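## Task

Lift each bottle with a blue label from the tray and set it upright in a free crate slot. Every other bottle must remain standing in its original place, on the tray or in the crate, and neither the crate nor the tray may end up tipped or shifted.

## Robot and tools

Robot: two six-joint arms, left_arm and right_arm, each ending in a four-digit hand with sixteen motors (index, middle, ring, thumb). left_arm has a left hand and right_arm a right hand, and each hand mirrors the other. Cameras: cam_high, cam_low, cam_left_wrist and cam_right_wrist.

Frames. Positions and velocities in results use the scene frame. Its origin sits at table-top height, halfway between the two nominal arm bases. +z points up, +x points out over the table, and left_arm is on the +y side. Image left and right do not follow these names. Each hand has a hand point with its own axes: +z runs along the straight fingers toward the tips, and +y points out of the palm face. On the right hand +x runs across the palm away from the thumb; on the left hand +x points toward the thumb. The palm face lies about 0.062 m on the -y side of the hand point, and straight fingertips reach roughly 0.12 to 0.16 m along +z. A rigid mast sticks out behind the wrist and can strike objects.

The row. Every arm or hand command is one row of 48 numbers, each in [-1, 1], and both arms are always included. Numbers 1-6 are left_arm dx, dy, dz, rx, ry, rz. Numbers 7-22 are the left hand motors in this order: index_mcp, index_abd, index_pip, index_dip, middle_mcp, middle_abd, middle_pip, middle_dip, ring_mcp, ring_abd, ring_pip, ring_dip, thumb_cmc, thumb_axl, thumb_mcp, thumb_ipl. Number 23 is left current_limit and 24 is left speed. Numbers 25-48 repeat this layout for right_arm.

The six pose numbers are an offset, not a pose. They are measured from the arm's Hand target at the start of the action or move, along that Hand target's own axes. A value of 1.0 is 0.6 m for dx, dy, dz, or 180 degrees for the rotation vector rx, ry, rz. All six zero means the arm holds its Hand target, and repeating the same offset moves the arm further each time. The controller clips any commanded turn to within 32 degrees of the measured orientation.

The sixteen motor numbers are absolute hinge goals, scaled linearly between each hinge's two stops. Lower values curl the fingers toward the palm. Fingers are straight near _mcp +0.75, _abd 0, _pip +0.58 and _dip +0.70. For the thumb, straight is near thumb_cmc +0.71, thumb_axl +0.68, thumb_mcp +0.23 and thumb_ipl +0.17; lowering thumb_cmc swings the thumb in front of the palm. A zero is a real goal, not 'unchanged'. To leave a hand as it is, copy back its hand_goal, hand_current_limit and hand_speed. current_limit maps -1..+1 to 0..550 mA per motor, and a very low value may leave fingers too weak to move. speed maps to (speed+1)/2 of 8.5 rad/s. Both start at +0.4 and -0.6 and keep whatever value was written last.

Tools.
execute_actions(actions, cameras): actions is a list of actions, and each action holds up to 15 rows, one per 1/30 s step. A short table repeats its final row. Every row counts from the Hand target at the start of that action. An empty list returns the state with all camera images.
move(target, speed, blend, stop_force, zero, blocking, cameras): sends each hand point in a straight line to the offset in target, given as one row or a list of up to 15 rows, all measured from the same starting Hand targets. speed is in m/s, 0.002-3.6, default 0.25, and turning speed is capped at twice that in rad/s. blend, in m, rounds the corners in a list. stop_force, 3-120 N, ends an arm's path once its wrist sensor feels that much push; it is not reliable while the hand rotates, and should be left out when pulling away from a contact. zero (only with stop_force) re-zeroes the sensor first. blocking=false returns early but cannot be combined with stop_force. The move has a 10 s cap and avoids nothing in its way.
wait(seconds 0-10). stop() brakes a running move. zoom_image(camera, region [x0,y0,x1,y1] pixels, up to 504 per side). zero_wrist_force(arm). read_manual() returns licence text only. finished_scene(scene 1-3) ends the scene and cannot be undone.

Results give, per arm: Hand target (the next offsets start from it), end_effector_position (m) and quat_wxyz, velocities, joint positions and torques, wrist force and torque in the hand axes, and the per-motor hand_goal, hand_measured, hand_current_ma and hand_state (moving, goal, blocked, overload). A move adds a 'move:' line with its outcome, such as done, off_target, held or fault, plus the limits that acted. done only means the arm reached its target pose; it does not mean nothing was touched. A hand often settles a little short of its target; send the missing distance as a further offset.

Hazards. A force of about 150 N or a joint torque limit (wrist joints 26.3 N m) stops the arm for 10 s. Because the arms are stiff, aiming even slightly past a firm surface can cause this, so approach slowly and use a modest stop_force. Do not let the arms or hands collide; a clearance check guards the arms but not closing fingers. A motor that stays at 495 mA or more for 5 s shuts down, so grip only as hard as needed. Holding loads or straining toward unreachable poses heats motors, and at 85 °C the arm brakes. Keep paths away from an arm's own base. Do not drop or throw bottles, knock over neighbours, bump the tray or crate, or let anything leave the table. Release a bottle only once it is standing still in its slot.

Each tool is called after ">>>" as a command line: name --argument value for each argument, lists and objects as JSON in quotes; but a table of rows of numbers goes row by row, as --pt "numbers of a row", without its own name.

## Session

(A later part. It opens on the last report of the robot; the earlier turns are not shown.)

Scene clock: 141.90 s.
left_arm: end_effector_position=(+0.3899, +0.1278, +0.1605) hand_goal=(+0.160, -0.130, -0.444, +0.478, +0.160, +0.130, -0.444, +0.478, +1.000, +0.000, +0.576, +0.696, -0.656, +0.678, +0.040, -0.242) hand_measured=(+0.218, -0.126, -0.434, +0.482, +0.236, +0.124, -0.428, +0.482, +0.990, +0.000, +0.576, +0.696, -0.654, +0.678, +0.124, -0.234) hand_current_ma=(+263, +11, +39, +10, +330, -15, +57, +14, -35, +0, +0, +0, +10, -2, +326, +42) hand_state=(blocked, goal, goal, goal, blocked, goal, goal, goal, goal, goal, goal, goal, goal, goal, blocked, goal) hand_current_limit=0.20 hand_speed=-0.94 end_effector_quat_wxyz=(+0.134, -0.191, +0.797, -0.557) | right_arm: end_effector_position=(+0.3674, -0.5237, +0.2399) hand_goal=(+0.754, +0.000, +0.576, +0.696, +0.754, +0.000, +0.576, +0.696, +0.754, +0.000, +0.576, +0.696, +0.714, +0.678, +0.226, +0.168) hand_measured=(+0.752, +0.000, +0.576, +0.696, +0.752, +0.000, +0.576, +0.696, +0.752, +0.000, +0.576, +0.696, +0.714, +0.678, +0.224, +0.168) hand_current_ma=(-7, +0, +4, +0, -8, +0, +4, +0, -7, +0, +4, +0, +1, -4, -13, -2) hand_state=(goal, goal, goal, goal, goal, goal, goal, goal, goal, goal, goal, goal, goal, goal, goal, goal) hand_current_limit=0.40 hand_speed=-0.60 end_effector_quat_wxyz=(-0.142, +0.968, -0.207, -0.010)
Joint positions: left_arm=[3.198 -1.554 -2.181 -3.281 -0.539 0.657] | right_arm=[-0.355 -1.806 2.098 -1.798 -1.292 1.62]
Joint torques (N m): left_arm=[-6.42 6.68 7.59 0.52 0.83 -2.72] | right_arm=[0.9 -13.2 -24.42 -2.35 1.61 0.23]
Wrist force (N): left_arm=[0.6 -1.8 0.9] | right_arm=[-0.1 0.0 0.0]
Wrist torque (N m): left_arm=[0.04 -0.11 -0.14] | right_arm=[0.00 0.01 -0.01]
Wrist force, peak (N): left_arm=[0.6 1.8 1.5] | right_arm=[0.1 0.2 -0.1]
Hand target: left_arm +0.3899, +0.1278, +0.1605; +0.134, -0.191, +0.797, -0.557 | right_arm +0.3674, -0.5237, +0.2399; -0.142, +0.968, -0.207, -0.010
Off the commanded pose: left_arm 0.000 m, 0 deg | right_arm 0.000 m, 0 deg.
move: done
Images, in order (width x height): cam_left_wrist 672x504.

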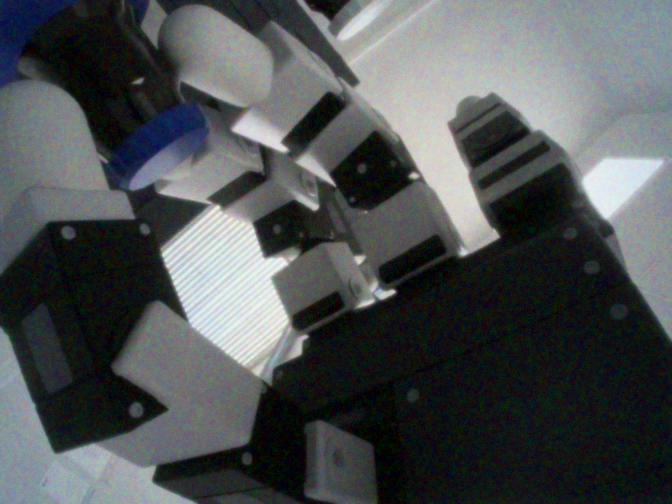

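>>> move --target '[0,0,0,0,0,0,0.02,-0.13,-0.445,0.478,0.02,0.13,-0.445,0.478,1.0,0,0.576,0.696,-0.657,0.678,-0.15,-0.243,0.77,-0.92,0,0,0,0,0,0,0.754,0,0.576,0.696,0.754,0,0.576,0.696,0.754,0,0.576,0.696,0.714,0.678,0.226,0.168,0.4,-0.6]'

>>> move --target '[0,-0.0125,-0.0046,0,0,0,0.02,-0.13,-0.445,0.478,0.02,0.13,-0.445,0.478,1.0,0,0.576,0.696,-0.657,0.678,-0.15,-0.243,0.77,-0.92,0,0,0,0,0,0,0.754,0,0.576,0.696,0.754,0,0.576,0.696,0.754,0,0.576,0.696,0.714,0.678,0.226,0.168,0.4,-0.6]' --speed 0.02 --cameras '["cam_left_wrist"]'

>>> move --target '[0,-0.0125,-0.0046,0,0,0,0.02,-0.13,-0.445,0.478,0.02,0.13,-0.445,0.478,1.0,0,0.576,0.696,-0.657,0.678,-0.15,-0.243,0.77,-0.92,0,0,0,0,0,0,0.754,0,0.576,0.696,0.754,0,0.576,0.696,0.754,0,0.576,0.696,0.714,0.678,0.226,0.168,0.4,-0.6]' --speed 0.02 --cameras '["cam_left_wrist","cam_low"]'

>>> zoom_image --camera "cam_low" --region '[410, 130, 510, 270]'

Scene clock: 149.33 s.
left_arm: end_effector_position=(+0.3899, +0.1278, +0.1605) hand_goal=(+0.020, -0.130, -0.444, +0.478, +0.020, +0.130, -0.444, +0.478, +1.000, +0.000, +0.576, +0.696, -0.656, +0.678, -0.150, -0.242) hand_measured=(+0.202, -0.126, -0.428, +0.482, +0.222, +0.122, -0.424, +0.484, +0.990, +0.000, +0.576, +0.696, -0.652, +0.678, +0.124, -0.224) hand_current_ma=(+487, +14, +63, +16, +487, -22, +76, +18, -35, +0, +0, +0, +10, -2, +487, +97) hand_state=(blocked, goal, goal, goal, blocked, goal, goal, goal, goal, goal, goal, goal, goal, goal, blocked, goal) hand_current_limit=0.77 hand_speed=-0.92 end_effector_quat_wxyz=(+0.134, -0.191, +0.797, -0.557) | right_arm: end_effector_position=(+0.3674, -0.5237, +0.2399) hand_goal=(+0.754, +0.000, +0.576, +0.696, +0.754, +0.000, +0.576, +0.696, +0.754, +0.000, +0.576, +0.696, +0.714, +0.678, +0.226, +0.168) hand_measured=(+0.752, +0.000, +0.576, +0.696, +0.752, +0.000, +0.576, +0.696, +0.752, +0.000, +0.576, +0.696, +0.714, +0.678, +0.224, +0.168) hand_current_ma=(-7, +0, +4, +0, -8, +0, +4, +0, -7, +0, +4, +0, +1, -4, -13, -2) hand_state=(goal, goal, goal, goal, goal, goal, goal, goal, goal, goal, goal, goal, goal, goal, goal, goal) hand_current_limit=0.40 hand_speed=-0.60 end_effector_quat_wxyz=(-0.142, +0.968, -0.207, -0.010)
Joint positions: left_arm=[3.198 -1.554 -2.181 -3.281 -0.539 0.657] | right_arm=[-0.355 -1.806 2.098 -1.798 -1.292 1.62]
Joint torques (N m): left_arm=[-7.03 7.04 8.88 -1.11 -0.64 -1.87] | right_arm=[0.73 -12.96 -24.8 -2.45 1.46 0.07]
Wrist force (N): left_arm=[0.6 -4.1 0.5] | right_arm=[0.0 0.0 -0.1]
Wrist torque (N m): left_arm=[-0.08 -0.10 -0.13] | right_arm=[0.01 0.00 0.00]
Wrist force, peak (N): left_arm=[0.9 -4.4 0.2] | right_arm=[0.3 0.1 0.2]
Hand target: left_arm +0.3899, +0.1278, +0.1605; +0.134, -0.191, +0.797, -0.557 | right_arm +0.3674, -0.5237, +0.2399; -0.142, +0.968, -0.207, -0.010
Off the commanded pose: left_arm 0.000 m, 0 deg | right_arm 0.000 m, 0 deg.
move: done

Scene clock: 150.23 s.
left_arm: end_effector_position=(+0.3898, +0.1278, +0.1683) hand_goal=(+0.020, -0.130, -0.444, +0.478, +0.020, +0.130, -0.444, +0.478, +1.000, +0.000, +0.576, +0.696, -0.656, +0.678, -0.150, -0.242) hand_measured=(+0.172, -0.112, -0.410, +0.496, +0.176, +0.108, -0.402, +0.498, +0.990, +0.000, +0.576, +0.696, -0.640, +0.684, +0.124, -0.198) hand_current_ma=(+487, +59, +141, +69, +487, -75, +169, +77, -35, +0, +0, +0, +65, +21, +487, +253) hand_state=(blocked, goal, blocked, goal, blocked, blocked, blocked, blocked, goal, goal, goal, goal, goal, goal, blocked, blocked) hand_current_limit=0.77 hand_speed=-0.92 end_effector_quat_wxyz=(+0.134, -0.192, +0.797, -0.557) end_effector_velocity=(+0.000, +0.001, +0.001) end_effector_angular_velocity=(+0.000, +0.000, +0.000) | right_arm: end_effector_position=(+0.3674, -0.5237, +0.2399) hand_goal=(+0.754, +0.000, +0.576, +0.696, +0.754, +0.000, +0.576, +0.696, +0.754, +0.000, +0.576, +0.696, +0.714, +0.678, +0.226, +0.168) hand_measured=(+0.752, +0.000, +0.576, +0.696, +0.752, +0.000, +0.576, +0.696, +0.752, +0.000, +0.576, +0.696, +0.714, +0.678, +0.224, +0.168) hand_current_ma=(-7, +0, +4, +0, -8, +0, +4, +0, -7, +0, +4, +0, +1, -4, -13, -2) hand_state=(goal, goal, goal, goal, goal, goal, goal, goal, goal, goal, goal, goal, goal, goal, goal, goal) hand_current_limit=0.40 hand_speed=-0.60 end_effector_quat_wxyz=(-0.142, +0.968, -0.207, -0.010)
Joint positions: left_arm=[3.198 -1.541 -2.169 -3.305 -0.539 0.657] | right_arm=[-0.355 -1.806 2.098 -1.798 -1.292 1.62]
Joint velocities: left_arm=[0.003 0.001 0.002 -0.005 0.002 0.003] | right_arm=[within noise]
Joint torques (N m): left_arm=[1.85 29.57 22.6 -3.04 3.25 0.95] | right_arm=[1.6 -13.59 -24.74 -2.4 1.7 0.15]
Wrist force (N): left_arm=[0.6 8.6 2.6] | right_arm=[0.0 0.1 0.0]
Wrist torque (N m): left_arm=[0.61 -0.10 -0.17] | right_arm=[0.01 0.00 0.00]
Wrist force, peak (N): left_arm=[0.5 8.6 2.5] | right_arm=[0.1 -0.2 0.1]
Hand target: left_arm +0.3899, +0.1278, +0.1685; +0.134, -0.191, +0.797, -0.557 | right_arm +0.3674, -0.5237, +0.2399; -0.142, +0.968, -0.207, -0.010
Off the commanded pose: left_arm 0.000 m, 0 deg | right_arm 0.000 m, 0 deg.
move: done
Images, in order (width x height): cam_left_wrist 672x504.

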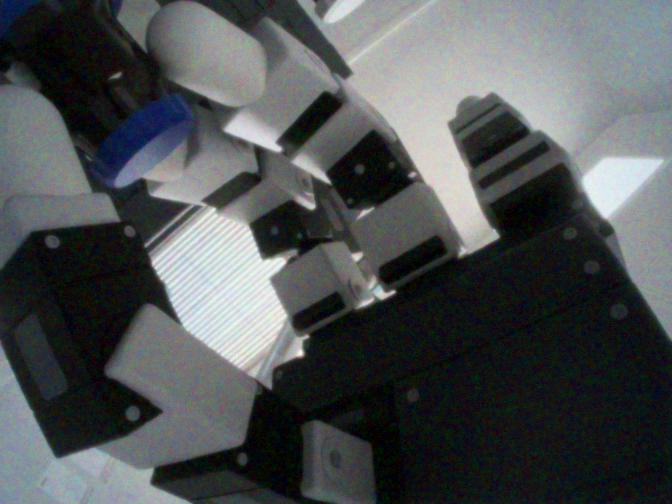

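Scene clock: 151.10 s.
left_arm: end_effector_position=(+0.3898, +0.1278, +0.1763) hand_goal=(+0.020, -0.130, -0.444, +0.478, +0.020, +0.130, -0.444, +0.478, +1.000, +0.000, +0.576, +0.696, -0.656, +0.678, -0.150, -0.242) hand_measured=(+0.172, -0.112, -0.410, +0.496, +0.174, +0.108, -0.402, +0.498, +0.990, +0.000, +0.576, +0.696, -0.640, +0.684, +0.124, -0.198) hand_current_ma=(+487, +59, +141, +69, +487, -76, +169, +77, -35, +0, +0, +0, +65, +21, +487, +254) hand_state=(blocked, goal, blocked, goal, blocked, blocked, blocked, blocked, goal, goal, goal, goal, goal, goal, blocked, blocked) hand_current_limit=0.77 hand_speed=-0.92 end_effector_quat_wxyz=(+0.134, -0.192, +0.797, -0.557) end_effector_velocity=(+0.001, +0.000, +0.003) end_effector_angular_velocity=(-0.001, -0.002, -0.001) | right_arm: end_effector_position=(+0.3674, -0.5237, +0.2399) hand_goal=(+0.754, +0.000, +0.576, +0.696, +0.754, +0.000, +0.576, +0.696, +0.754, +0.000, +0.576, +0.696, +0.714, +0.678, +0.226, +0.168) hand_measured=(+0.752, +0.000, +0.576, +0.696, +0.752, +0.000, +0.576, +0.696, +0.752, +0.000, +0.576, +0.696, +0.714, +0.678, +0.224, +0.168) hand_current_ma=(-7, +0, +4, +0, -8, +0, +4, +0, -7, +0, +4, +0, +1, -4, -13, -2) hand_state=(goal, goal, goal, goal, goal, goal, goal, goal, goal, goal, goal, goal, goal, goal, goal, goal) hand_current_limit=0.40 hand_speed=-0.60 end_effector_quat_wxyz=(-0.142, +0.968, -0.207, -0.010)
Joint positions: left_arm=[3.198 -1.529 -2.156 -3.33 -0.539 0.657] | right_arm=[-0.355 -1.806 2.098 -1.798 -1.292 1.62]
Joint velocities: left_arm=[0.001 0.003 0.004 -0.005 0.001 0] | right_arm=[within noise]
Joint torques (N m): left_arm=[7.54 29.68 22.89 -3.33 3.63 1.97] | right_arm=[1.52 -13.1 -23.19 -2.47 1.72 0.13]
Wrist force (N): left_arm=[0.7 8.2 2.4] | right_arm=[0.0 0.1 0.0]
Wrist torque (N m): left_arm=[0.59 -0.12 -0.15] | right_arm=[0.00 0.00 0.00]
Wrist force, peak (N): left_arm=[0.8 8.6 2.5] | right_arm=[0.2 -0.2 0.1]
Hand target: left_arm +0.3898, +0.1278, +0.1765; +0.134, -0.191, +0.797, -0.557 | right_arm +0.3674, -0.5237, +0.2399; -0.142, +0.968, -0.207, -0.010
Off the commanded pose: left_arm 0.000 m, 0 deg | right_arm 0.000 m, 0 deg.
move: done
Images, in order (width x height): cam_low 896x504, cam_left_wrist 672x504.

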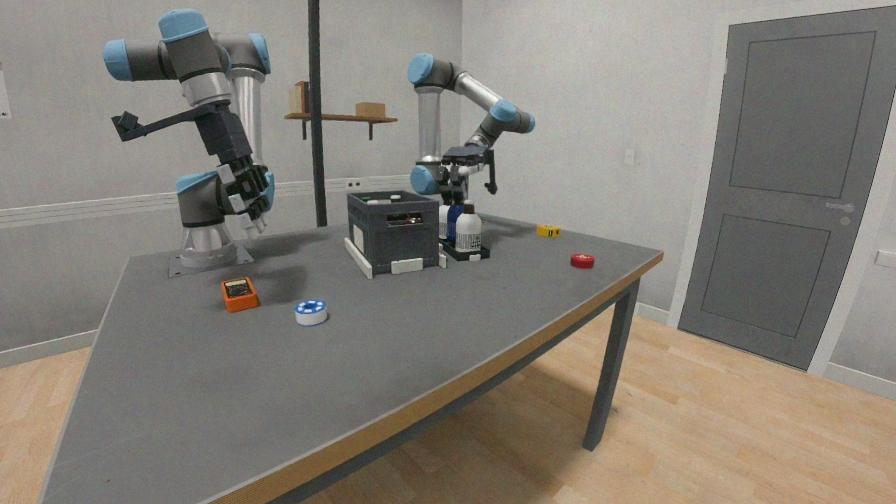

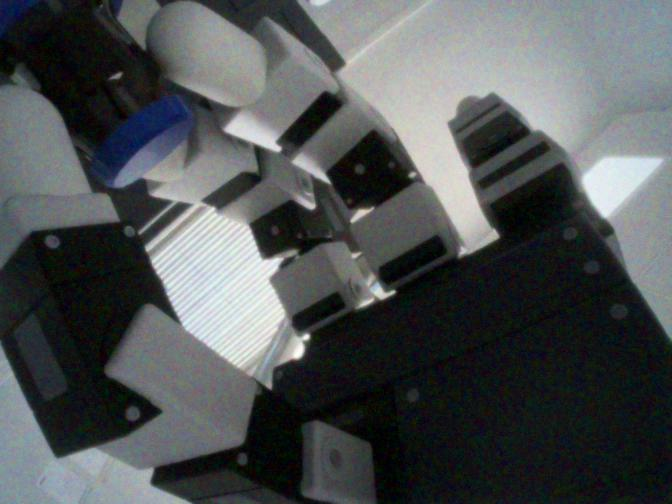

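Scaled by 3.600 from the camera's 896x504 image, which has a finer 1280x720 frame.

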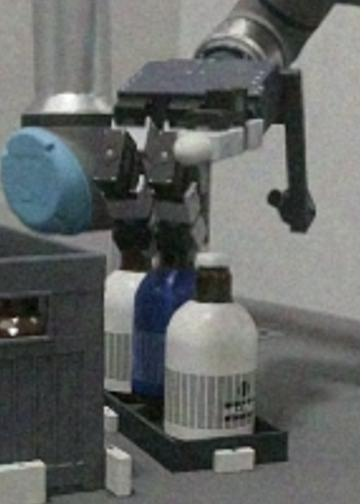

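>>> move --pt "0 -0.307 -0.1117 0 0 0 0.02 -0.13 -0.445 0.478 0.02 0.13 -0.445 0.478 1.0 0 0.576 0.696 -0.657 0.678 -0.15 -0.243 0.77 -0.92 0 0 0 0 0 0 0.754 0 0.576 0.696 0.754 0 0.576 0.696 0.754 0 0.576 0.696 0.714 0.678 0.226 0.168 0.4 -0.6" --pt "0.1767 -0.392 0.1219 0 -0.0209 -0.0076 0.02 -0.13 -0.445 0.478 0.02 0.13 -0.445 0.478 1.0 0 0.576 0.696 -0.657 0.678 -0.15 -0.243 0.77 -0.92 0 0 0 0 0 0 0.754 0 0.576 0.696 0.754 0 0.576 0.696 0.754 0 0.576 0.696 0.714 0.678 0.226 0.168 0.4 -0.6" --speed 0.08 --blend 0.01 --cameras '["cam_high","cam_low","cam_left_wrist"]'

>>> zoom_image --camera "cam_high" --region '[350, 70, 510, 250]'

>>> zoom_image --camera "cam_low" --region '[330, 130, 450, 250]'

Scene clock: 166.10 s.
left_arm: end_effector_position=(+0.3633, -0.0533, +0.3723) hand_goal=(+0.020, -0.130, -0.444, +0.478, +0.020, +0.130, -0.444, +0.478, +1.000, +0.000, +0.576, +0.696, -0.656, +0.678, -0.150, -0.242) hand_measured=(+0.172, -0.112, -0.408, +0.496, +0.174, +0.106, -0.402, +0.498, +0.990, +0.000, +0.576, +0.696, -0.640, +0.684, +0.124, -0.196) hand_current_ma=(+487, +59, +146, +72, +487, -77, +173, +79, -35, +0, +0, +0, +65, +21, +487, +258) hand_state=(blocked, goal, blocked, goal, blocked, blocked, blocked, blocked, goal, goal, goal, goal, goal, goal, blocked, blocked) hand_current_limit=0.77 hand_speed=-0.92 end_effector_quat_wxyz=(+0.153, -0.219, +0.790, -0.552) | right_arm: end_effector_position=(+0.3674, -0.5237, +0.2399) hand_goal=(+0.754, +0.000, +0.576, +0.696, +0.754, +0.000, +0.576, +0.696, +0.754, +0.000, +0.576, +0.696, +0.714, +0.678, +0.226, +0.168) hand_measured=(+0.752, +0.000, +0.576, +0.696, +0.752, +0.000, +0.576, +0.696, +0.752, +0.000, +0.576, +0.696, +0.714, +0.678, +0.224, +0.168) hand_current_ma=(-7, +0, +4, +0, -8, +0, +4, +0, -7, +0, +4, +0, +1, -4, -13, -2) hand_state=(goal, goal, goal, goal, goal, goal, goal, goal, goal, goal, goal, goal, goal, goal, goal, goal) hand_current_limit=0.40 hand_speed=-0.60 end_effector_quat_wxyz=(-0.142, +0.968, -0.207, -0.010)
Joint positions: left_arm=[2.558 -1.565 -1.549 -3.554 -1.157 0.161] | right_arm=[-0.355 -1.806 2.098 -1.798 -1.292 1.62]
Joint torques (N m): left_arm=[-6.97 13.41 30.16 3.41 -1.09 -3] | right_arm=[2.42 -13.11 -25.66 -2.54 1.54 0.12]
Wrist force (N): left_arm=[0.4 8.4 2.2] | right_arm=[0.0 0.0 0.0]
Wrist torque (N m): left_arm=[0.64 -0.10 -0.09] | right_arm=[-0.01 0.00 0.00]
Wrist force, peak (N): left_arm=[0.6 9.3 2.7] | right_arm=[0.3 0.1 0.0]
Hand target: left_arm +0.3633, -0.0535, +0.3723; +0.153, -0.219, +0.790, -0.552 | right_arm +0.3674, -0.5237, +0.2399; -0.142, +0.968, -0.207, -0.010
Off the commanded pose: left_arm 0.000 m, 0 deg | right_arm 0.000 m, 0 deg.
move: done
Images, in order (width x height): cam_high 896x504, cam_low 896x504, cam_left_wrist 672x504.

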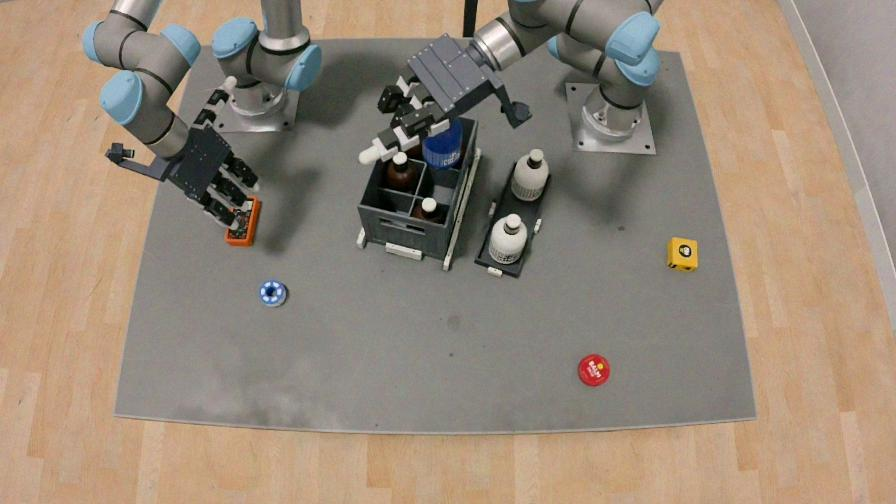

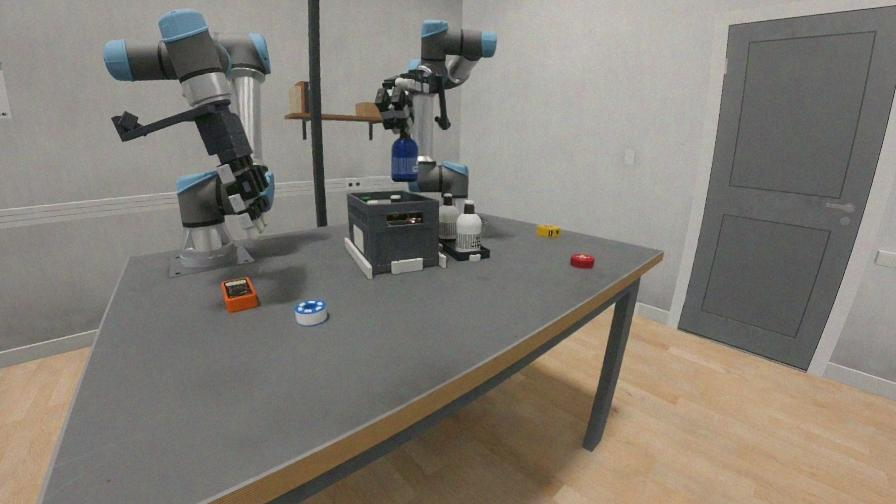

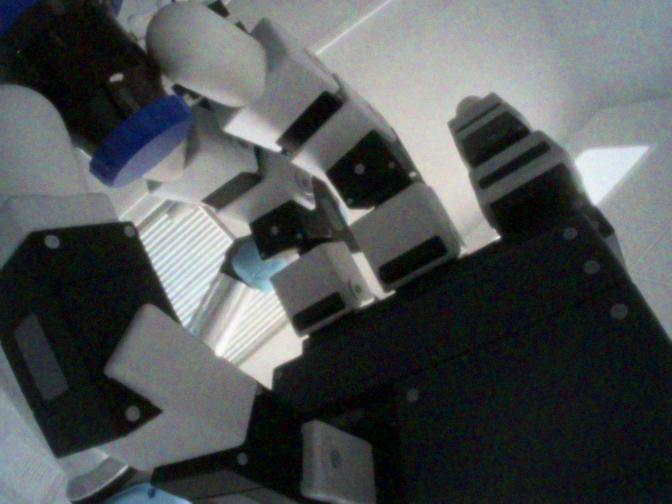

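Scaled by 2.800 from the camera's 896x504 image, which has a finer 1280x720 frame.

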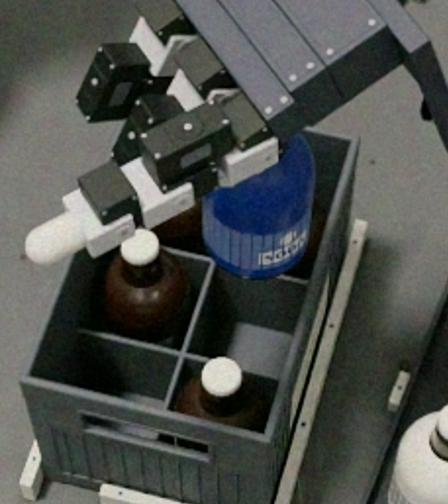

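Scaled by 4.200 from the camera's 896x504 image, which has a finer 1280x720 frame.

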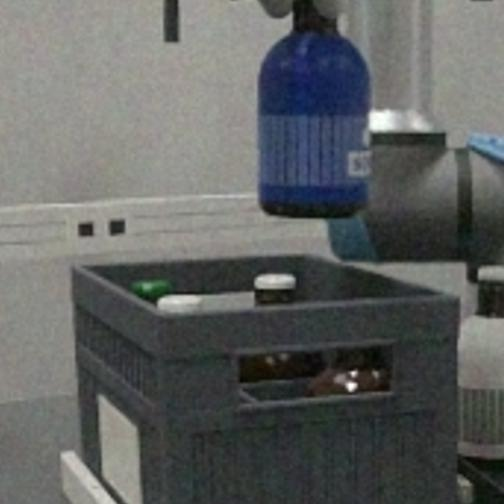

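>>> move --target '[0.0008,0.1602,0.0596,0,0,0,0.02,-0.13,-0.445,0.478,0.02,0.13,-0.445,0.478,1.0,0,0.576,0.696,-0.657,0.678,-0.15,-0.243,0.77,-0.92,0,0,0,0,0,0,0.754,0,0.576,0.696,0.754,0,0.576,0.696,0.754,0,0.576,0.696,0.714,0.678,0.226,0.168,0.4,-0.6]' --speed 0.06 --stop_force 5 --cameras '["cam_high","cam_low"]'

>>> zoom_image --camera "cam_high" --region '[350, 70, 510, 250]'

>>> zoom_image --camera "cam_low" --region '[330, 130, 450, 250]'

Scene clock: 183.87 s.
left_arm: end_effector_position=(+0.3632, -0.0542, +0.2697) hand_goal=(+0.020, -0.130, -0.444, +0.478, +0.020, +0.130, -0.444, +0.478, +1.000, +0.000, +0.576, +0.696, -0.656, +0.678, -0.150, -0.242) hand_measured=(+0.172, -0.112, -0.408, +0.496, +0.174, +0.106, -0.402, +0.498, +0.990, +0.000, +0.576, +0.696, -0.640, +0.684, +0.124, -0.196) hand_current_ma=(+487, +59, +146, +72, +487, -77, +173, +79, -35, +0, +0, +0, +65, +21, +487, +258) hand_state=(blocked, goal, blocked, goal, blocked, blocked, blocked, blocked, goal, goal, goal, goal, goal, goal, blocked, blocked) hand_current_limit=0.77 hand_speed=-0.92 end_effector_quat_wxyz=(+0.153, -0.219, +0.790, -0.552) | right_arm: end_effector_position=(+0.3674, -0.5237, +0.2399) hand_goal=(+0.754, +0.000, +0.576, +0.696, +0.754, +0.000, +0.576, +0.696, +0.754, +0.000, +0.576, +0.696, +0.714, +0.678, +0.226, +0.168) hand_measured=(+0.752, +0.000, +0.576, +0.696, +0.752, +0.000, +0.576, +0.696, +0.752, +0.000, +0.576, +0.696, +0.714, +0.678, +0.224, +0.168) hand_current_ma=(-7, +0, +4, +0, -8, +0, +4, +0, -7, +0, +4, +0, +1, -4, -13, -2) hand_state=(goal, goal, goal, goal, goal, goal, goal, goal, goal, goal, goal, goal, goal, goal, goal, goal) hand_current_limit=0.40 hand_speed=-0.60 end_effector_quat_wxyz=(-0.142, +0.968, -0.207, -0.010)
Joint positions: left_arm=[2.556 -1.591 -1.786 -3.29 -1.159 0.16] | right_arm=[-0.355 -1.806 2.098 -1.798 -1.292 1.62]
Joint torques (N m): left_arm=[-7.77 15.03 13.83 3.64 -0.96 -2.99] | right_arm=[2.63 -12.53 -26 -2.45 1.61 0.15]
Wrist force (N): left_arm=[0.7 8.3 2.4] | right_arm=[-0.1 -0.1 0.0]
Wrist torque (N m): left_arm=[0.60 -0.14 -0.07] | right_arm=[-0.01 0.01 -0.01]
Wrist force, peak (N): left_arm=[0.5 8.9 2.6] | right_arm=[0.2 -0.3 0.1]
Hand target: left_arm +0.3632, -0.0542, +0.2697; +0.153, -0.219, +0.790, -0.552 | right_arm +0.3674, -0.5237, +0.2399; -0.142, +0.968, -0.207, -0.010
Off the commanded pose: left_arm 0.000 m, 0 deg | right_arm 0.000 m, 0 deg.
move: done
Images, in order (width x height): cam_high 896x504, cam_low 896x504.

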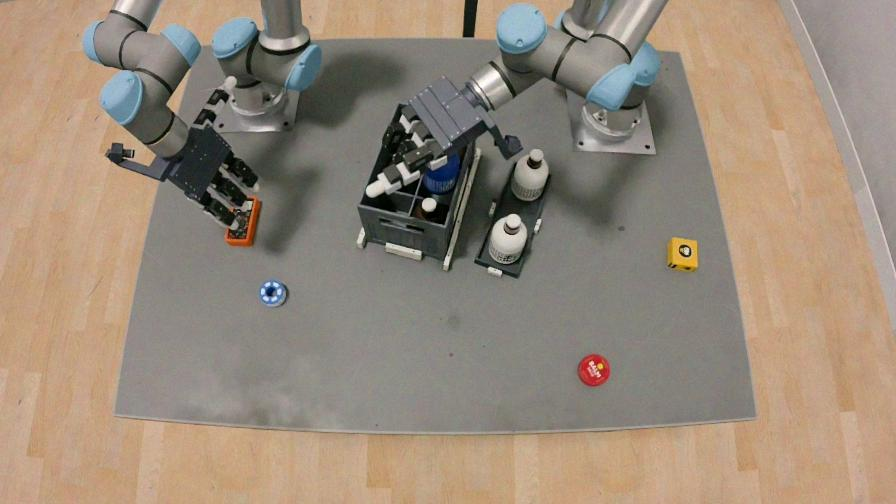

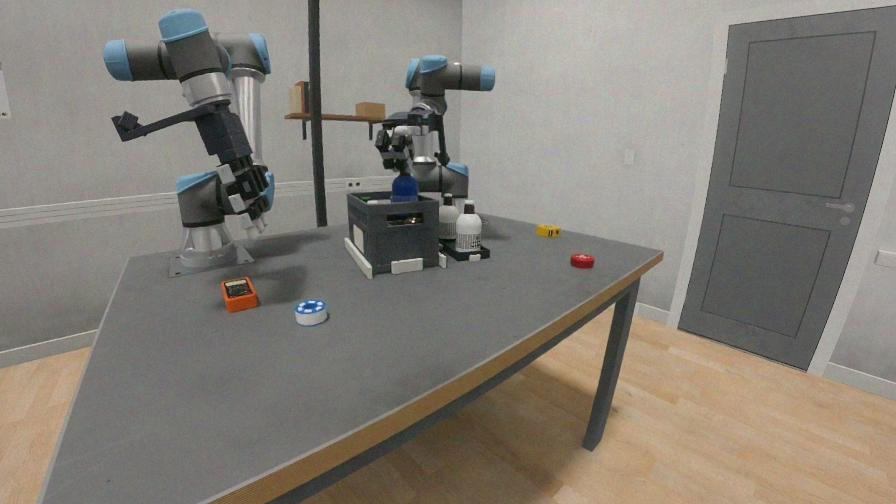

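Scaled by 2.800 from the camera's 896x504 image, which has a finer 1280x720 frame.

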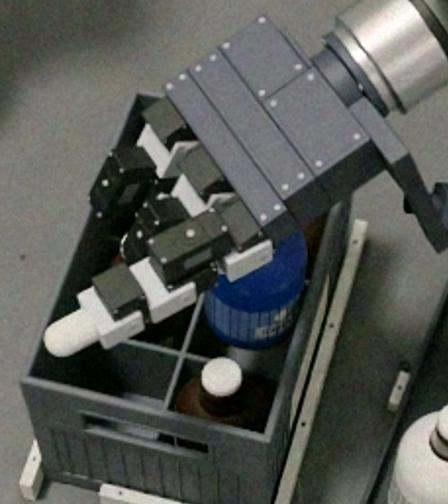

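Scaled by 4.200 from the camera's 896x504 image, which has a finer 1280x720 frame.

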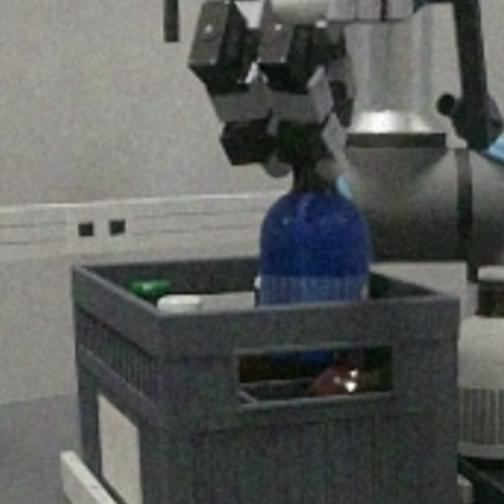

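>>> move --pt "0.0047 -0.0003 0.001 0 0 0 0.02 -0.13 -0.445 0.478 0.02 0.13 -0.445 0.478 1.0 0 0.576 0.696 -0.657 0.678 -0.15 -0.243 0.77 -0.92 0 0 0 0 0 0 0.754 0 0.576 0.696 0.754 0 0.576 0.696 0.754 0 0.576 0.696 0.714 0.678 0.226 0.168 0.4 -0.6" --pt "0.0047 0.1657 0.0614 0 0 0 0.02 -0.13 -0.445 0.478 0.02 0.13 -0.445 0.478 1.0 0 0.576 0.696 -0.657 0.678 -0.15 -0.243 0.77 -0.92 0 0 0 0 0 0 0.754 0 0.576 0.696 0.754 0 0.576 0.696 0.754 0 0.576 0.696 0.714 0.678 0.226 0.168 0.4 -0.6" --speed 0.03 --stop_force 5 --cameras '["cam_high","cam_low","cam_left_wrist"]'

>>> zoom_image --camera "cam_high" --region '[350, 70, 510, 250]'

>>> zoom_image --camera "cam_low" --region '[330, 130, 450, 250]'

Scene clock: 200.20 s.
left_arm: end_effector_position=(+0.3610, -0.0560, +0.1661) hand_goal=(+0.020, -0.130, -0.444, +0.478, +0.020, +0.130, -0.444, +0.478, +1.000, +0.000, +0.576, +0.696, -0.656, +0.678, -0.150, -0.242) hand_measured=(+0.172, -0.112, -0.408, +0.496, +0.172, +0.106, -0.402, +0.496, +0.990, +0.000, +0.576, +0.696, -0.636, +0.684, +0.124, -0.196) hand_current_ma=(+487, +59, +148, +70, +487, -78, +171, +72, -35, +0, +0, +0, +76, +25, +487, +258) hand_state=(blocked, goal, blocked, goal, blocked, blocked, blocked, goal, goal, goal, goal, goal, goal, goal, blocked, blocked) hand_current_limit=0.77 hand_speed=-0.92 end_effector_quat_wxyz=(+0.153, -0.219, +0.790, -0.552) | right_arm: end_effector_position=(+0.3674, -0.5237, +0.2399) hand_goal=(+0.754, +0.000, +0.576, +0.696, +0.754, +0.000, +0.576, +0.696, +0.754, +0.000, +0.576, +0.696, +0.714, +0.678, +0.226, +0.168) hand_measured=(+0.752, +0.000, +0.576, +0.696, +0.752, +0.000, +0.576, +0.696, +0.752, +0.000, +0.576, +0.696, +0.714, +0.678, +0.224, +0.168) hand_current_ma=(-7, +0, +4, +0, -8, +0, +4, +0, -7, +0, +4, +0, +1, -4, -13, -2) hand_state=(goal, goal, goal, goal, goal, goal, goal, goal, goal, goal, goal, goal, goal, goal, goal, goal) hand_current_limit=0.40 hand_speed=-0.60 end_effector_quat_wxyz=(-0.142, +0.968, -0.207, -0.010)
Joint positions: left_arm=[2.548 -1.685 -1.969 -3.011 -1.166 0.157] | right_arm=[-0.355 -1.806 2.098 -1.798 -1.292 1.62]
Joint torques (N m): left_arm=[8.87 40.66 25.9 -1.06 -1.19 0.98] | right_arm=[2.55 -11.72 -26.32 -2.48 1.41 0.33]
Wrist force (N): left_arm=[0.7 8.1 2.4] | right_arm=[-0.1 0.0 -0.1]
Wrist torque (N m): left_arm=[0.56 -0.13 -0.05] | right_arm=[0.00 0.01 -0.01]
Wrist force, peak (N): left_arm=[0.5 8.7 2.5] | right_arm=[-0.2 0.2 -0.2]
Hand target: left_arm +0.3610, -0.0560, +0.1661; +0.153, -0.219, +0.790, -0.552 (not the last commanded pose) | right_arm +0.3674, -0.5237, +0.2399; -0.142, +0.968, -0.207, -0.010
Off the commanded pose: left_arm 0.002 m, 0 deg | right_arm 0.000 m, 0 deg.
move: contact (left_arm); path passed 1 of 2 targets
Images, in order (width x height): cam_high 896x504, cam_low 896x504, cam_left_wrist 672x504.

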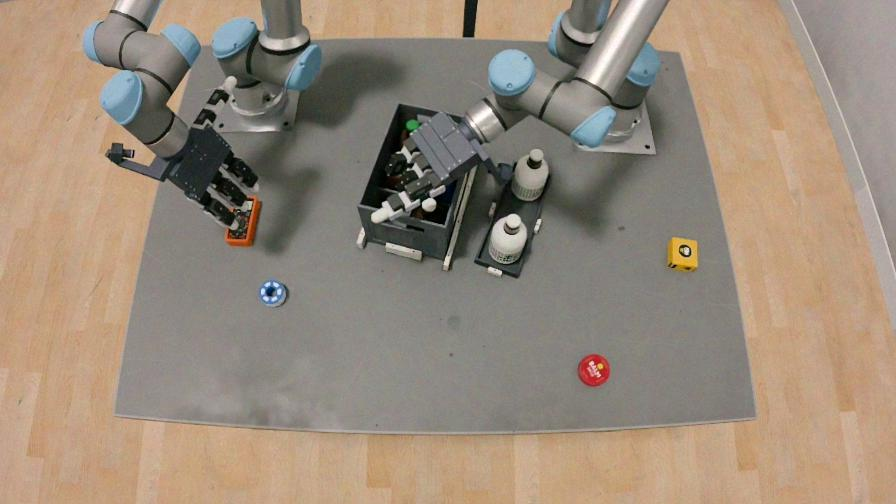

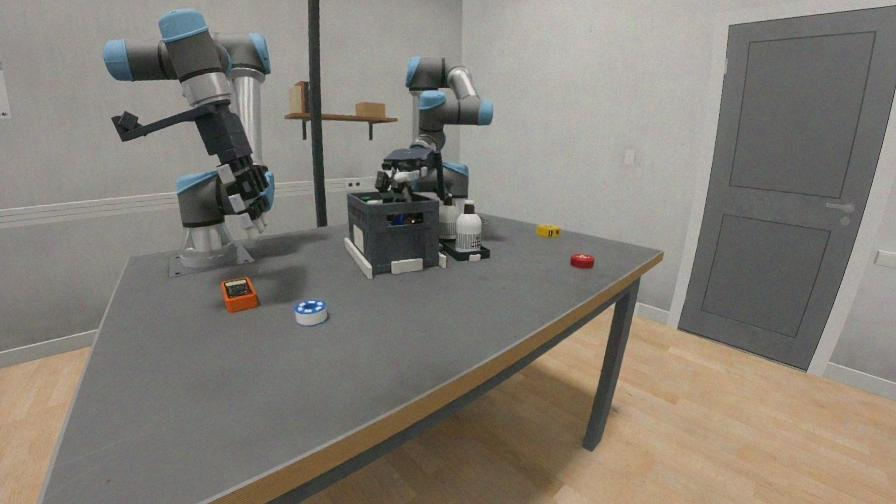

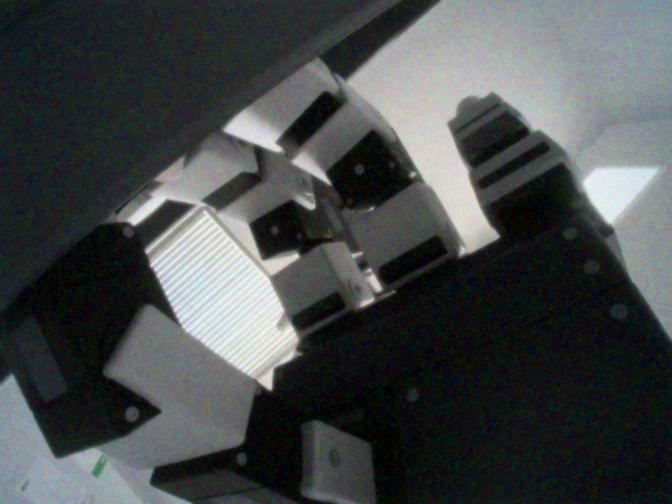

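Scaled by 2.800 from the camera's 896x504 image, which has a finer 1280x720 frame.

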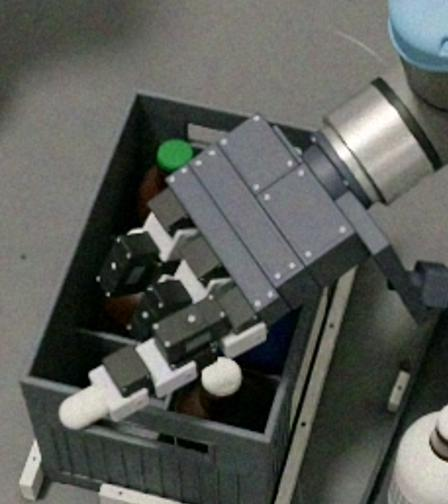

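Scaled by 4.200 from the camera's 896x504 image, which has a finer 1280x720 frame.

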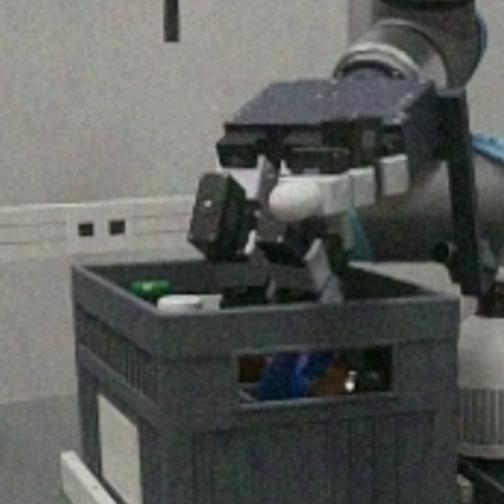

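>>> move --target '[0,0.0063,0.0023,0,0,0,0.02,-0.13,-0.445,0.478,0.02,0.13,-0.445,0.478,1.0,0,0.576,0.696,-0.657,0.678,-0.15,-0.243,0.77,-0.92,0,0,0,0,0,0,0.754,0,0.576,0.696,0.754,0,0.576,0.696,0.754,0,0.576,0.696,0.714,0.678,0.226,0.168,0.4,-0.6]' --speed 0.008 --stop_force 6

Scene clock: 205.57 s.
left_arm: end_effector_position=(+0.3611, -0.0561, +0.1658) hand_goal=(+0.020, -0.130, -0.444, +0.478, +0.020, +0.130, -0.444, +0.478, +1.000, +0.000, +0.576, +0.696, -0.656, +0.678, -0.150, -0.242) hand_measured=(+0.172, -0.112, -0.408, +0.496, +0.172, +0.106, -0.402, +0.496, +0.990, +0.000, +0.576, +0.696, -0.636, +0.684, +0.124, -0.196) hand_current_ma=(+487, +59, +148, +68, +487, -78, +171, +72, -35, +0, +0, +0, +76, +25, +487, +258) hand_state=(blocked, goal, blocked, goal, blocked, blocked, blocked, goal, goal, goal, goal, goal, goal, goal, blocked, blocked) hand_current_limit=0.77 hand_speed=-0.92 end_effector_quat_wxyz=(+0.153, -0.219, +0.790, -0.552) | right_arm: end_effector_position=(+0.3674, -0.5237, +0.2399) hand_goal=(+0.754, +0.000, +0.576, +0.696, +0.754, +0.000, +0.576, +0.696, +0.754, +0.000, +0.576, +0.696, +0.714, +0.678, +0.226, +0.168) hand_measured=(+0.752, +0.000, +0.576, +0.696, +0.752, +0.000, +0.576, +0.696, +0.752, +0.000, +0.576, +0.696, +0.714, +0.678, +0.224, +0.168) hand_current_ma=(-7, +0, +4, +0, -8, +0, +4, +0, -7, +0, +4, +0, +1, -4, -13, -2) hand_state=(goal, goal, goal, goal, goal, goal, goal, goal, goal, goal, goal, goal, goal, goal, goal, goal) hand_current_limit=0.40 hand_speed=-0.60 end_effector_quat_wxyz=(-0.142, +0.968, -0.207, -0.010)
Joint positions: left_arm=[2.548 -1.685 -1.97 -3.01 -1.166 0.157] | right_arm=[-0.355 -1.806 2.098 -1.798 -1.292 1.62]
Joint torques (N m): left_arm=[7.42 37.87 25.11 -1.29 -1.08 1.47] | right_arm=[2.81 -12.1 -26.68 -2.68 1.43 0.18]
Wrist force (N): left_arm=[1.4 1.6 1.1] | right_arm=[0.1 0.0 0.0]
Wrist torque (N m): left_arm=[0.20 -0.14 -0.06] | right_arm=[0.00 -0.02 0.01]
Wrist force, peak (N): left_arm=[0.5 8.5 2.3] | right_arm=[0.0 -0.3 -0.2]
Hand target: left_arm +0.3611, -0.0561, +0.1658; +0.153, -0.219, +0.790, -0.552 (not the last commanded pose) | right_arm +0.3674, -0.5237, +0.2399; -0.142, +0.968, -0.207, -0.010
Off the commanded pose: left_arm 0.004 m, 0 deg | right_arm 0.000 m, 0 deg.
move: contact (left_arm)

>>> move --target '[0,0,0,0,0,0,0.342,-0.13,-0.445,0.478,0.342,0.13,-0.445,0.478,1.0,0,0.576,0.696,-0.657,0.678,0.18,-0.243,0.4,-0.93,0,0,0,0,0,0,0.754,0,0.576,0.696,0.754,0,0.576,0.696,0.754,0,0.576,0.696,0.714,0.678,0.226,0.168,0.4,-0.6]' --cameras '["cam_low","cam_left_wrist"]'

>>> zoom_image --camera "cam_low" --region '[330, 130, 450, 250]'

Scene clock: 211.83 s.
left_arm: end_effector_position=(+0.3611, -0.0561, +0.1658) hand_goal=(+0.342, -0.130, -0.444, +0.478, +0.342, +0.130, -0.444, +0.478, +1.000, +0.000, +0.576, +0.696, -0.656, +0.678, +0.180, -0.242) hand_measured=(+0.328, -0.126, -0.438, +0.482, +0.330, +0.126, -0.438, +0.482, +0.990, +0.000, +0.576, +0.696, -0.652, +0.680, +0.176, -0.238) hand_current_ma=(-52, +12, +17, +11, -48, -12, +18, +11, -35, +0, +0, +0, +11, +11, -14, +15) hand_state=(goal, goal, goal, goal, goal, goal, goal, goal, goal, goal, goal, goal, goal, goal, goal, goal) hand_current_limit=0.40 hand_speed=-0.93 end_effector_quat_wxyz=(+0.153, -0.219, +0.790, -0.552) | right_arm: end_effector_position=(+0.3674, -0.5237, +0.2399) hand_goal=(+0.754, +0.000, +0.576, +0.696, +0.754, +0.000, +0.576, +0.696, +0.754, +0.000, +0.576, +0.696, +0.714, +0.678, +0.226, +0.168) hand_measured=(+0.752, +0.000, +0.576, +0.696, +0.752, +0.000, +0.576, +0.696, +0.752, +0.000, +0.576, +0.696, +0.714, +0.678, +0.224, +0.168) hand_current_ma=(-7, +0, +4, +0, -8, +0, +4, +0, -7, +0, +4, +0, +1, -4, -13, -2) hand_state=(goal, goal, goal, goal, goal, goal, goal, goal, goal, goal, goal, goal, goal, goal, goal, goal) hand_current_limit=0.40 hand_speed=-0.60 end_effector_quat_wxyz=(-0.142, +0.968, -0.207, -0.010)
Joint positions: left_arm=[2.548 -1.685 -1.97 -3.01 -1.166 0.157] | right_arm=[-0.355 -1.806 2.098 -1.798 -1.292 1.62]
Joint torques (N m): left_arm=[7.31 37.08 24.75 -0.93 -0.88 1.18] | right_arm=[4.59 -12.83 -27.55 -2.52 1.36 0.08]
Wrist force (N): left_arm=[0.5 1.0 0.4] | right_arm=[0.0 -0.1 0.1]
Wrist torque (N m): left_arm=[0.14 -0.11 -0.03] | right_arm=[-0.02 0.00 -0.01]
Wrist force, peak (N): left_arm=[1.0 4.8 1.5] | right_arm=[0.0 0.3 0.1]
Hand target: left_arm +0.3611, -0.0561, +0.1658; +0.153, -0.219, +0.790, -0.552 | right_arm +0.3674, -0.5237, +0.2399; -0.142, +0.968, -0.207, -0.010
Off the commanded pose: left_arm 0.000 m, 0 deg | right_arm 0.000 m, 0 deg.
move: done
Images, in order (width x height): cam_low 896x504, cam_left_wrist 672x504.

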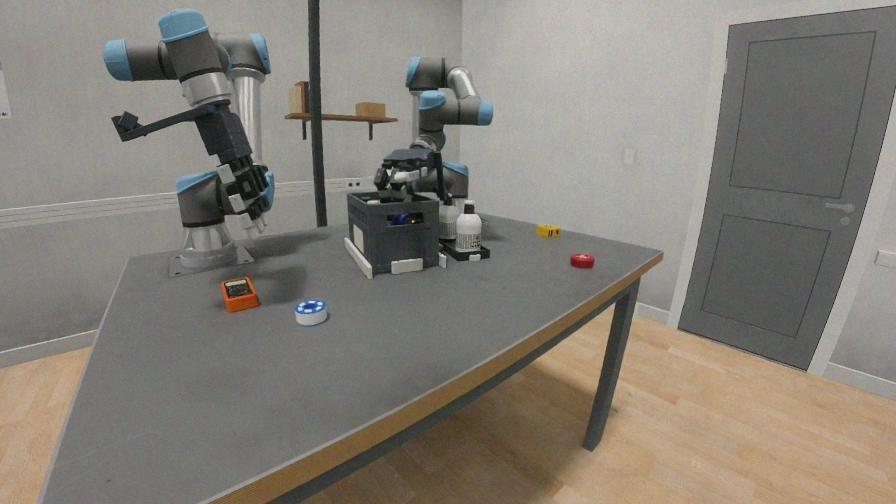

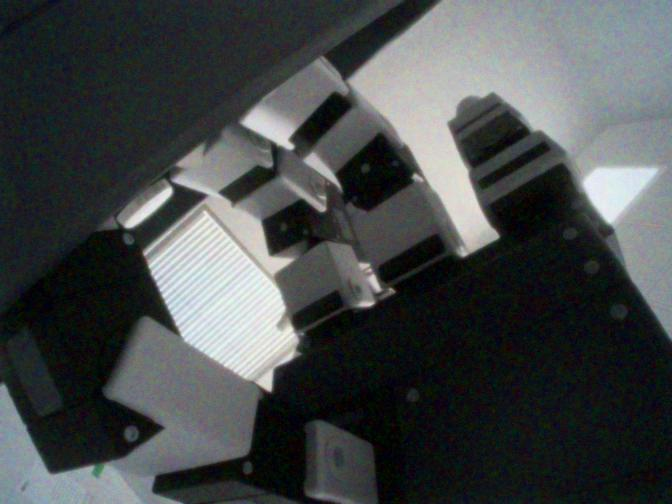

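Scaled by 4.200 from the camera's 896x504 image, which has a finer 1280x720 frame.

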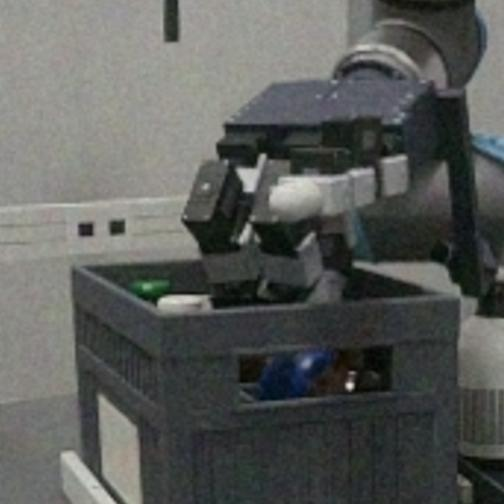

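Free on both sides; raise straight up.

>>> move --target '[0,-0.0157,-0.0057,0,0,0,0.342,-0.13,-0.445,0.478,0.342,0.13,-0.445,0.478,1.0,0,0.576,0.696,-0.657,0.678,0.18,-0.243,0.4,-0.93,0,0,0,0,0,0,0.754,0,0.576,0.696,0.754,0,0.576,0.696,0.754,0,0.576,0.696,0.714,0.678,0.226,0.168,0.4,-0.6]' --speed 0.03 --stop_force 3

>>> move --pt "0 -0.047 -0.0171 0 0 0 0.342 -0.13 -0.445 0.478 0.342 0.13 -0.445 0.478 1.0 0 0.576 0.696 -0.657 0.678 0.18 -0.243 0.4 -0.93 0 0 0 0 0 0 0.754 0 0.576 0.696 0.754 0 0.576 0.696 0.754 0 0.576 0.696 0.714 0.678 0.226 0.168 0.4 -0.6" --pt "0 -0.235 -0.0855 0 0 0 0.342 -0.13 -0.445 0.478 0.342 0.13 -0.445 0.478 1.0 0 0.576 0.696 -0.657 0.678 0.18 -0.243 0.4 -0.93 0 0 0 0 0 0 0.754 0 0.576 0.696 0.754 0 0.576 0.696 0.754 0 0.576 0.696 0.714 0.678 0.226 0.168 0.4 -0.6" --pt "-0.12 -0.235 -0.25 0 0 0 0.342 -0.13 -0.445 0.478 0.342 0.13 -0.445 0.478 1.0 0 0.576 0.696 -0.657 0.678 0.18 -0.243 0.4 -0.93 0 0 0 0 0 0 0.754 0 0.576 0.696 0.754 0 0.576 0.696 0.754 0 0.576 0.696 0.714 0.678 0.226 0.168 0.4 -0.6" --speed '[0.04,0.12,0.2]' --blend '[0.005,0.01,0]' --cameras '["cam_high","cam_low"]'

>>> zoom_image --camera "cam_high" --region '[340, 80, 560, 290]'

>>> zoom_image --camera "cam_low" --region '[330, 150, 510, 290]'

Scene clock: 223.43 s.
left_arm: end_effector_position=(+0.3611, -0.0561, +0.1758) hand_goal=(+0.342, -0.130, -0.444, +0.478, +0.342, +0.130, -0.444, +0.478, +1.000, +0.000, +0.576, +0.696, -0.656, +0.678, +0.180, -0.242) hand_measured=(+0.328, -0.126, -0.438, +0.482, +0.330, +0.126, -0.438, +0.482, +0.990, +0.000, +0.576, +0.696, -0.652, +0.680, +0.176, -0.238) hand_current_ma=(-52, +12, +17, +11, -48, -12, +18, +11, -35, +0, +0, +0, +11, +11, -14, +15) hand_state=(goal, goal, goal, goal, goal, goal, goal, goal, goal, goal, goal, goal, goal, goal, goal, goal) hand_current_limit=0.40 hand_speed=-0.93 end_effector_quat_wxyz=(+0.153, -0.219, +0.790, -0.552) | right_arm: end_effector_position=(+0.3674, -0.5237, +0.2399) hand_goal=(+0.754, +0.000, +0.576, +0.696, +0.754, +0.000, +0.576, +0.696, +0.754, +0.000, +0.576, +0.696, +0.714, +0.678, +0.226, +0.168) hand_measured=(+0.752, +0.000, +0.576, +0.696, +0.752, +0.000, +0.576, +0.696, +0.752, +0.000, +0.576, +0.696, +0.714, +0.678, +0.224, +0.168) hand_current_ma=(-7, +0, +4, +0, -8, +0, +4, +0, -7, +0, +4, +0, +1, -4, -13, -2) hand_state=(goal, goal, goal, goal, goal, goal, goal, goal, goal, goal, goal, goal, goal, goal, goal, goal) hand_current_limit=0.40 hand_speed=-0.60 end_effector_quat_wxyz=(-0.142, +0.968, -0.207, -0.010)
Joint positions: left_arm=[2.548 -1.673 -1.955 -3.038 -1.166 0.157] | right_arm=[-0.355 -1.806 2.098 -1.798 -1.292 1.62]
Joint torques (N m): left_arm=[-5.69 36.67 23.59 -1.22 -1.24 -1.84] | right_arm=[3.58 -13.21 -27.23 -2.77 1.36 0.32]
Wrist force (N): left_arm=[0.7 1.3 0.5] | right_arm=[0.1 0.1 0.0]
Wrist torque (N m): left_arm=[0.16 -0.13 -0.03] | right_arm=[0.01 -0.01 0.00]
Wrist force, peak (N): left_arm=[0.6 1.5 0.5] | right_arm=[0.3 0.0 0.1]
Hand target: left_arm +0.3611, -0.0561, +0.1758; +0.153, -0.219, +0.790, -0.552 | right_arm +0.3674, -0.5237, +0.2399; -0.142, +0.968, -0.207, -0.010
Off the commanded pose: left_arm 0.000 m, 0 deg | right_arm 0.000 m, 0 deg.
move: done

Scene clock: 226.63 s.
left_arm: end_effector_position=(+0.3750, +0.0602, +0.3597) hand_goal=(+0.342, -0.130, -0.444, +0.478, +0.342, +0.130, -0.444, +0.478, +1.000, +0.000, +0.576, +0.696, -0.656, +0.678, +0.180, -0.242) hand_measured=(+0.330, -0.126, -0.440, +0.482, +0.330, +0.126, -0.438, +0.482, +0.990, +0.000, +0.576, +0.696, -0.654, +0.680, +0.178, -0.238) hand_current_ma=(-47, +11, +16, +11, -43, -11, +17, +11, -35, +0, +0, +0, +9, +11, -12, +14) hand_state=(goal, goal, goal, goal, goal, goal, goal, goal, goal, goal, goal, goal, goal, goal, goal, goal) hand_current_limit=0.40 hand_speed=-0.93 end_effector_quat_wxyz=(+0.153, -0.219, +0.790, -0.552) | right_arm: end_effector_position=(+0.3674, -0.5237, +0.2399) hand_goal=(+0.754, +0.000, +0.576, +0.696, +0.754, +0.000, +0.576, +0.696, +0.754, +0.000, +0.576, +0.696, +0.714, +0.678, +0.226, +0.168) hand_measured=(+0.752, +0.000, +0.576, +0.696, +0.752, +0.000, +0.576, +0.696, +0.752, +0.000, +0.576, +0.696, +0.714, +0.678, +0.224, +0.168) hand_current_ma=(-7, +0, +4, +0, -8, +0, +4, +0, -7, +0, +4, +0, +1, -4, -13, -2) hand_state=(goal, goal, goal, goal, goal, goal, goal, goal, goal, goal, goal, goal, goal, goal, goal, goal) hand_current_limit=0.40 hand_speed=-0.60 end_effector_quat_wxyz=(-0.142, +0.968, -0.207, -0.010)
Joint positions: left_arm=[2.91 -1.389 -1.749 -3.625 -0.837 0.336] | right_arm=[-0.355 -1.806 2.098 -1.798 -1.292 1.62]
Joint torques (N m): left_arm=[8.18 25.95 11.08 -1.66 2.5 2.22] | right_arm=[3.23 -13.28 -28.63 -2.81 1.32 0.31]
Wrist force (N): left_arm=[0.5 1.2 0.4] | right_arm=[0.0 0.0 0.2]
Wrist torque (N m): left_arm=[0.17 -0.10 -0.21] | right_arm=[-0.01 -0.01 0.00]
Wrist force, peak (N): left_arm=[0.9 1.9 0.5] | right_arm=[-0.1 0.1 -0.3]
Hand target: left_arm +0.3750, +0.0603, +0.3597; +0.153, -0.219, +0.790, -0.552 | right_arm +0.3674, -0.5237, +0.2399; -0.142, +0.968, -0.207, -0.010
Off the commanded pose: left_arm 0.000 m, 0 deg | right_arm 0.000 m, 0 deg.
move: done
Images, in order (width x height): cam_high 896x504, cam_low 896x504.

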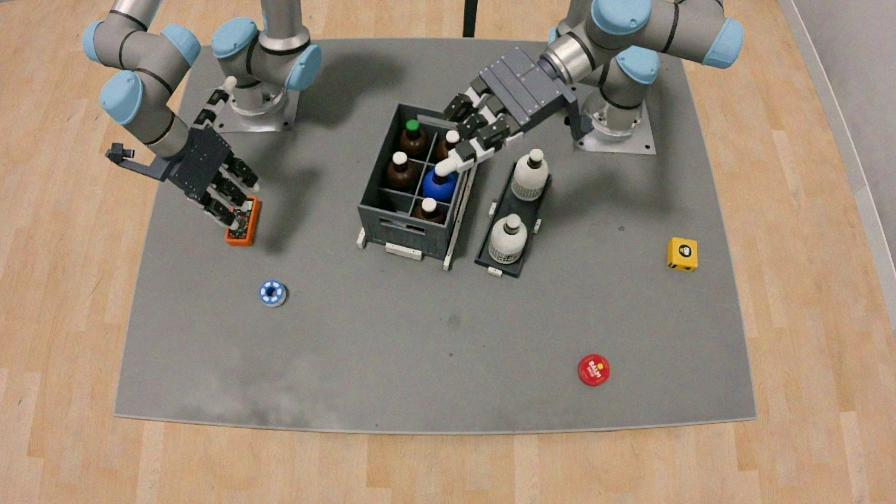

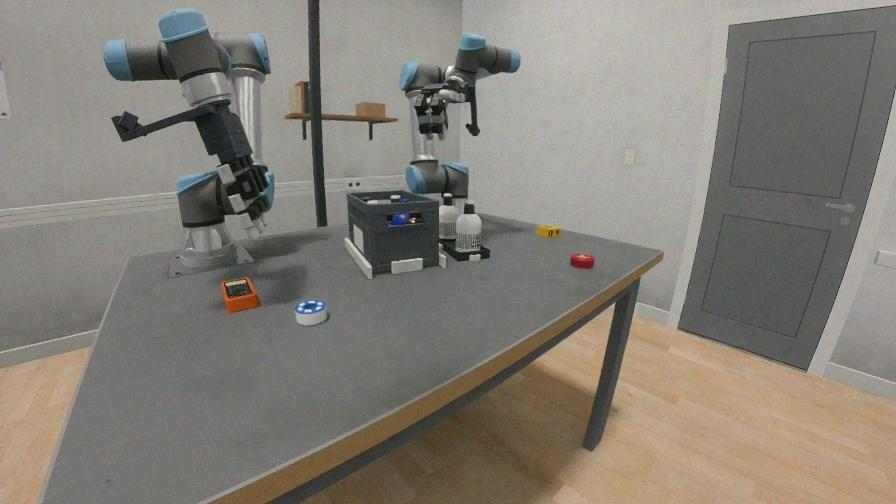

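Scaled by 2.291 from the camera's 896x504 image, which has a finer 1280x720 frame.

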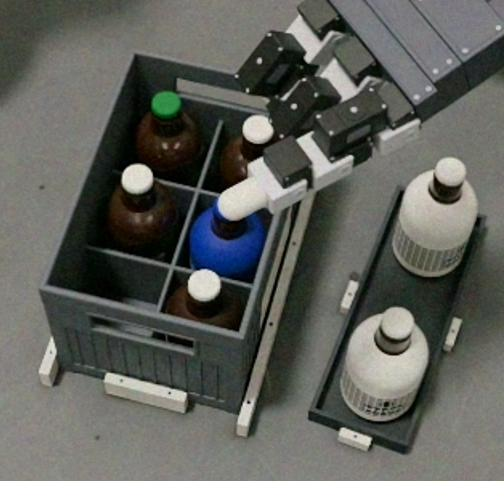

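Scaled by 2.800 from the camera's 896x504 image, which has a finer 1280x720 frame.

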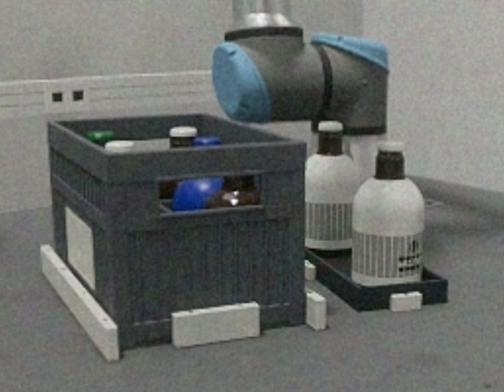

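>>> finished_scene --scene 3

The scene is finished: the task was done.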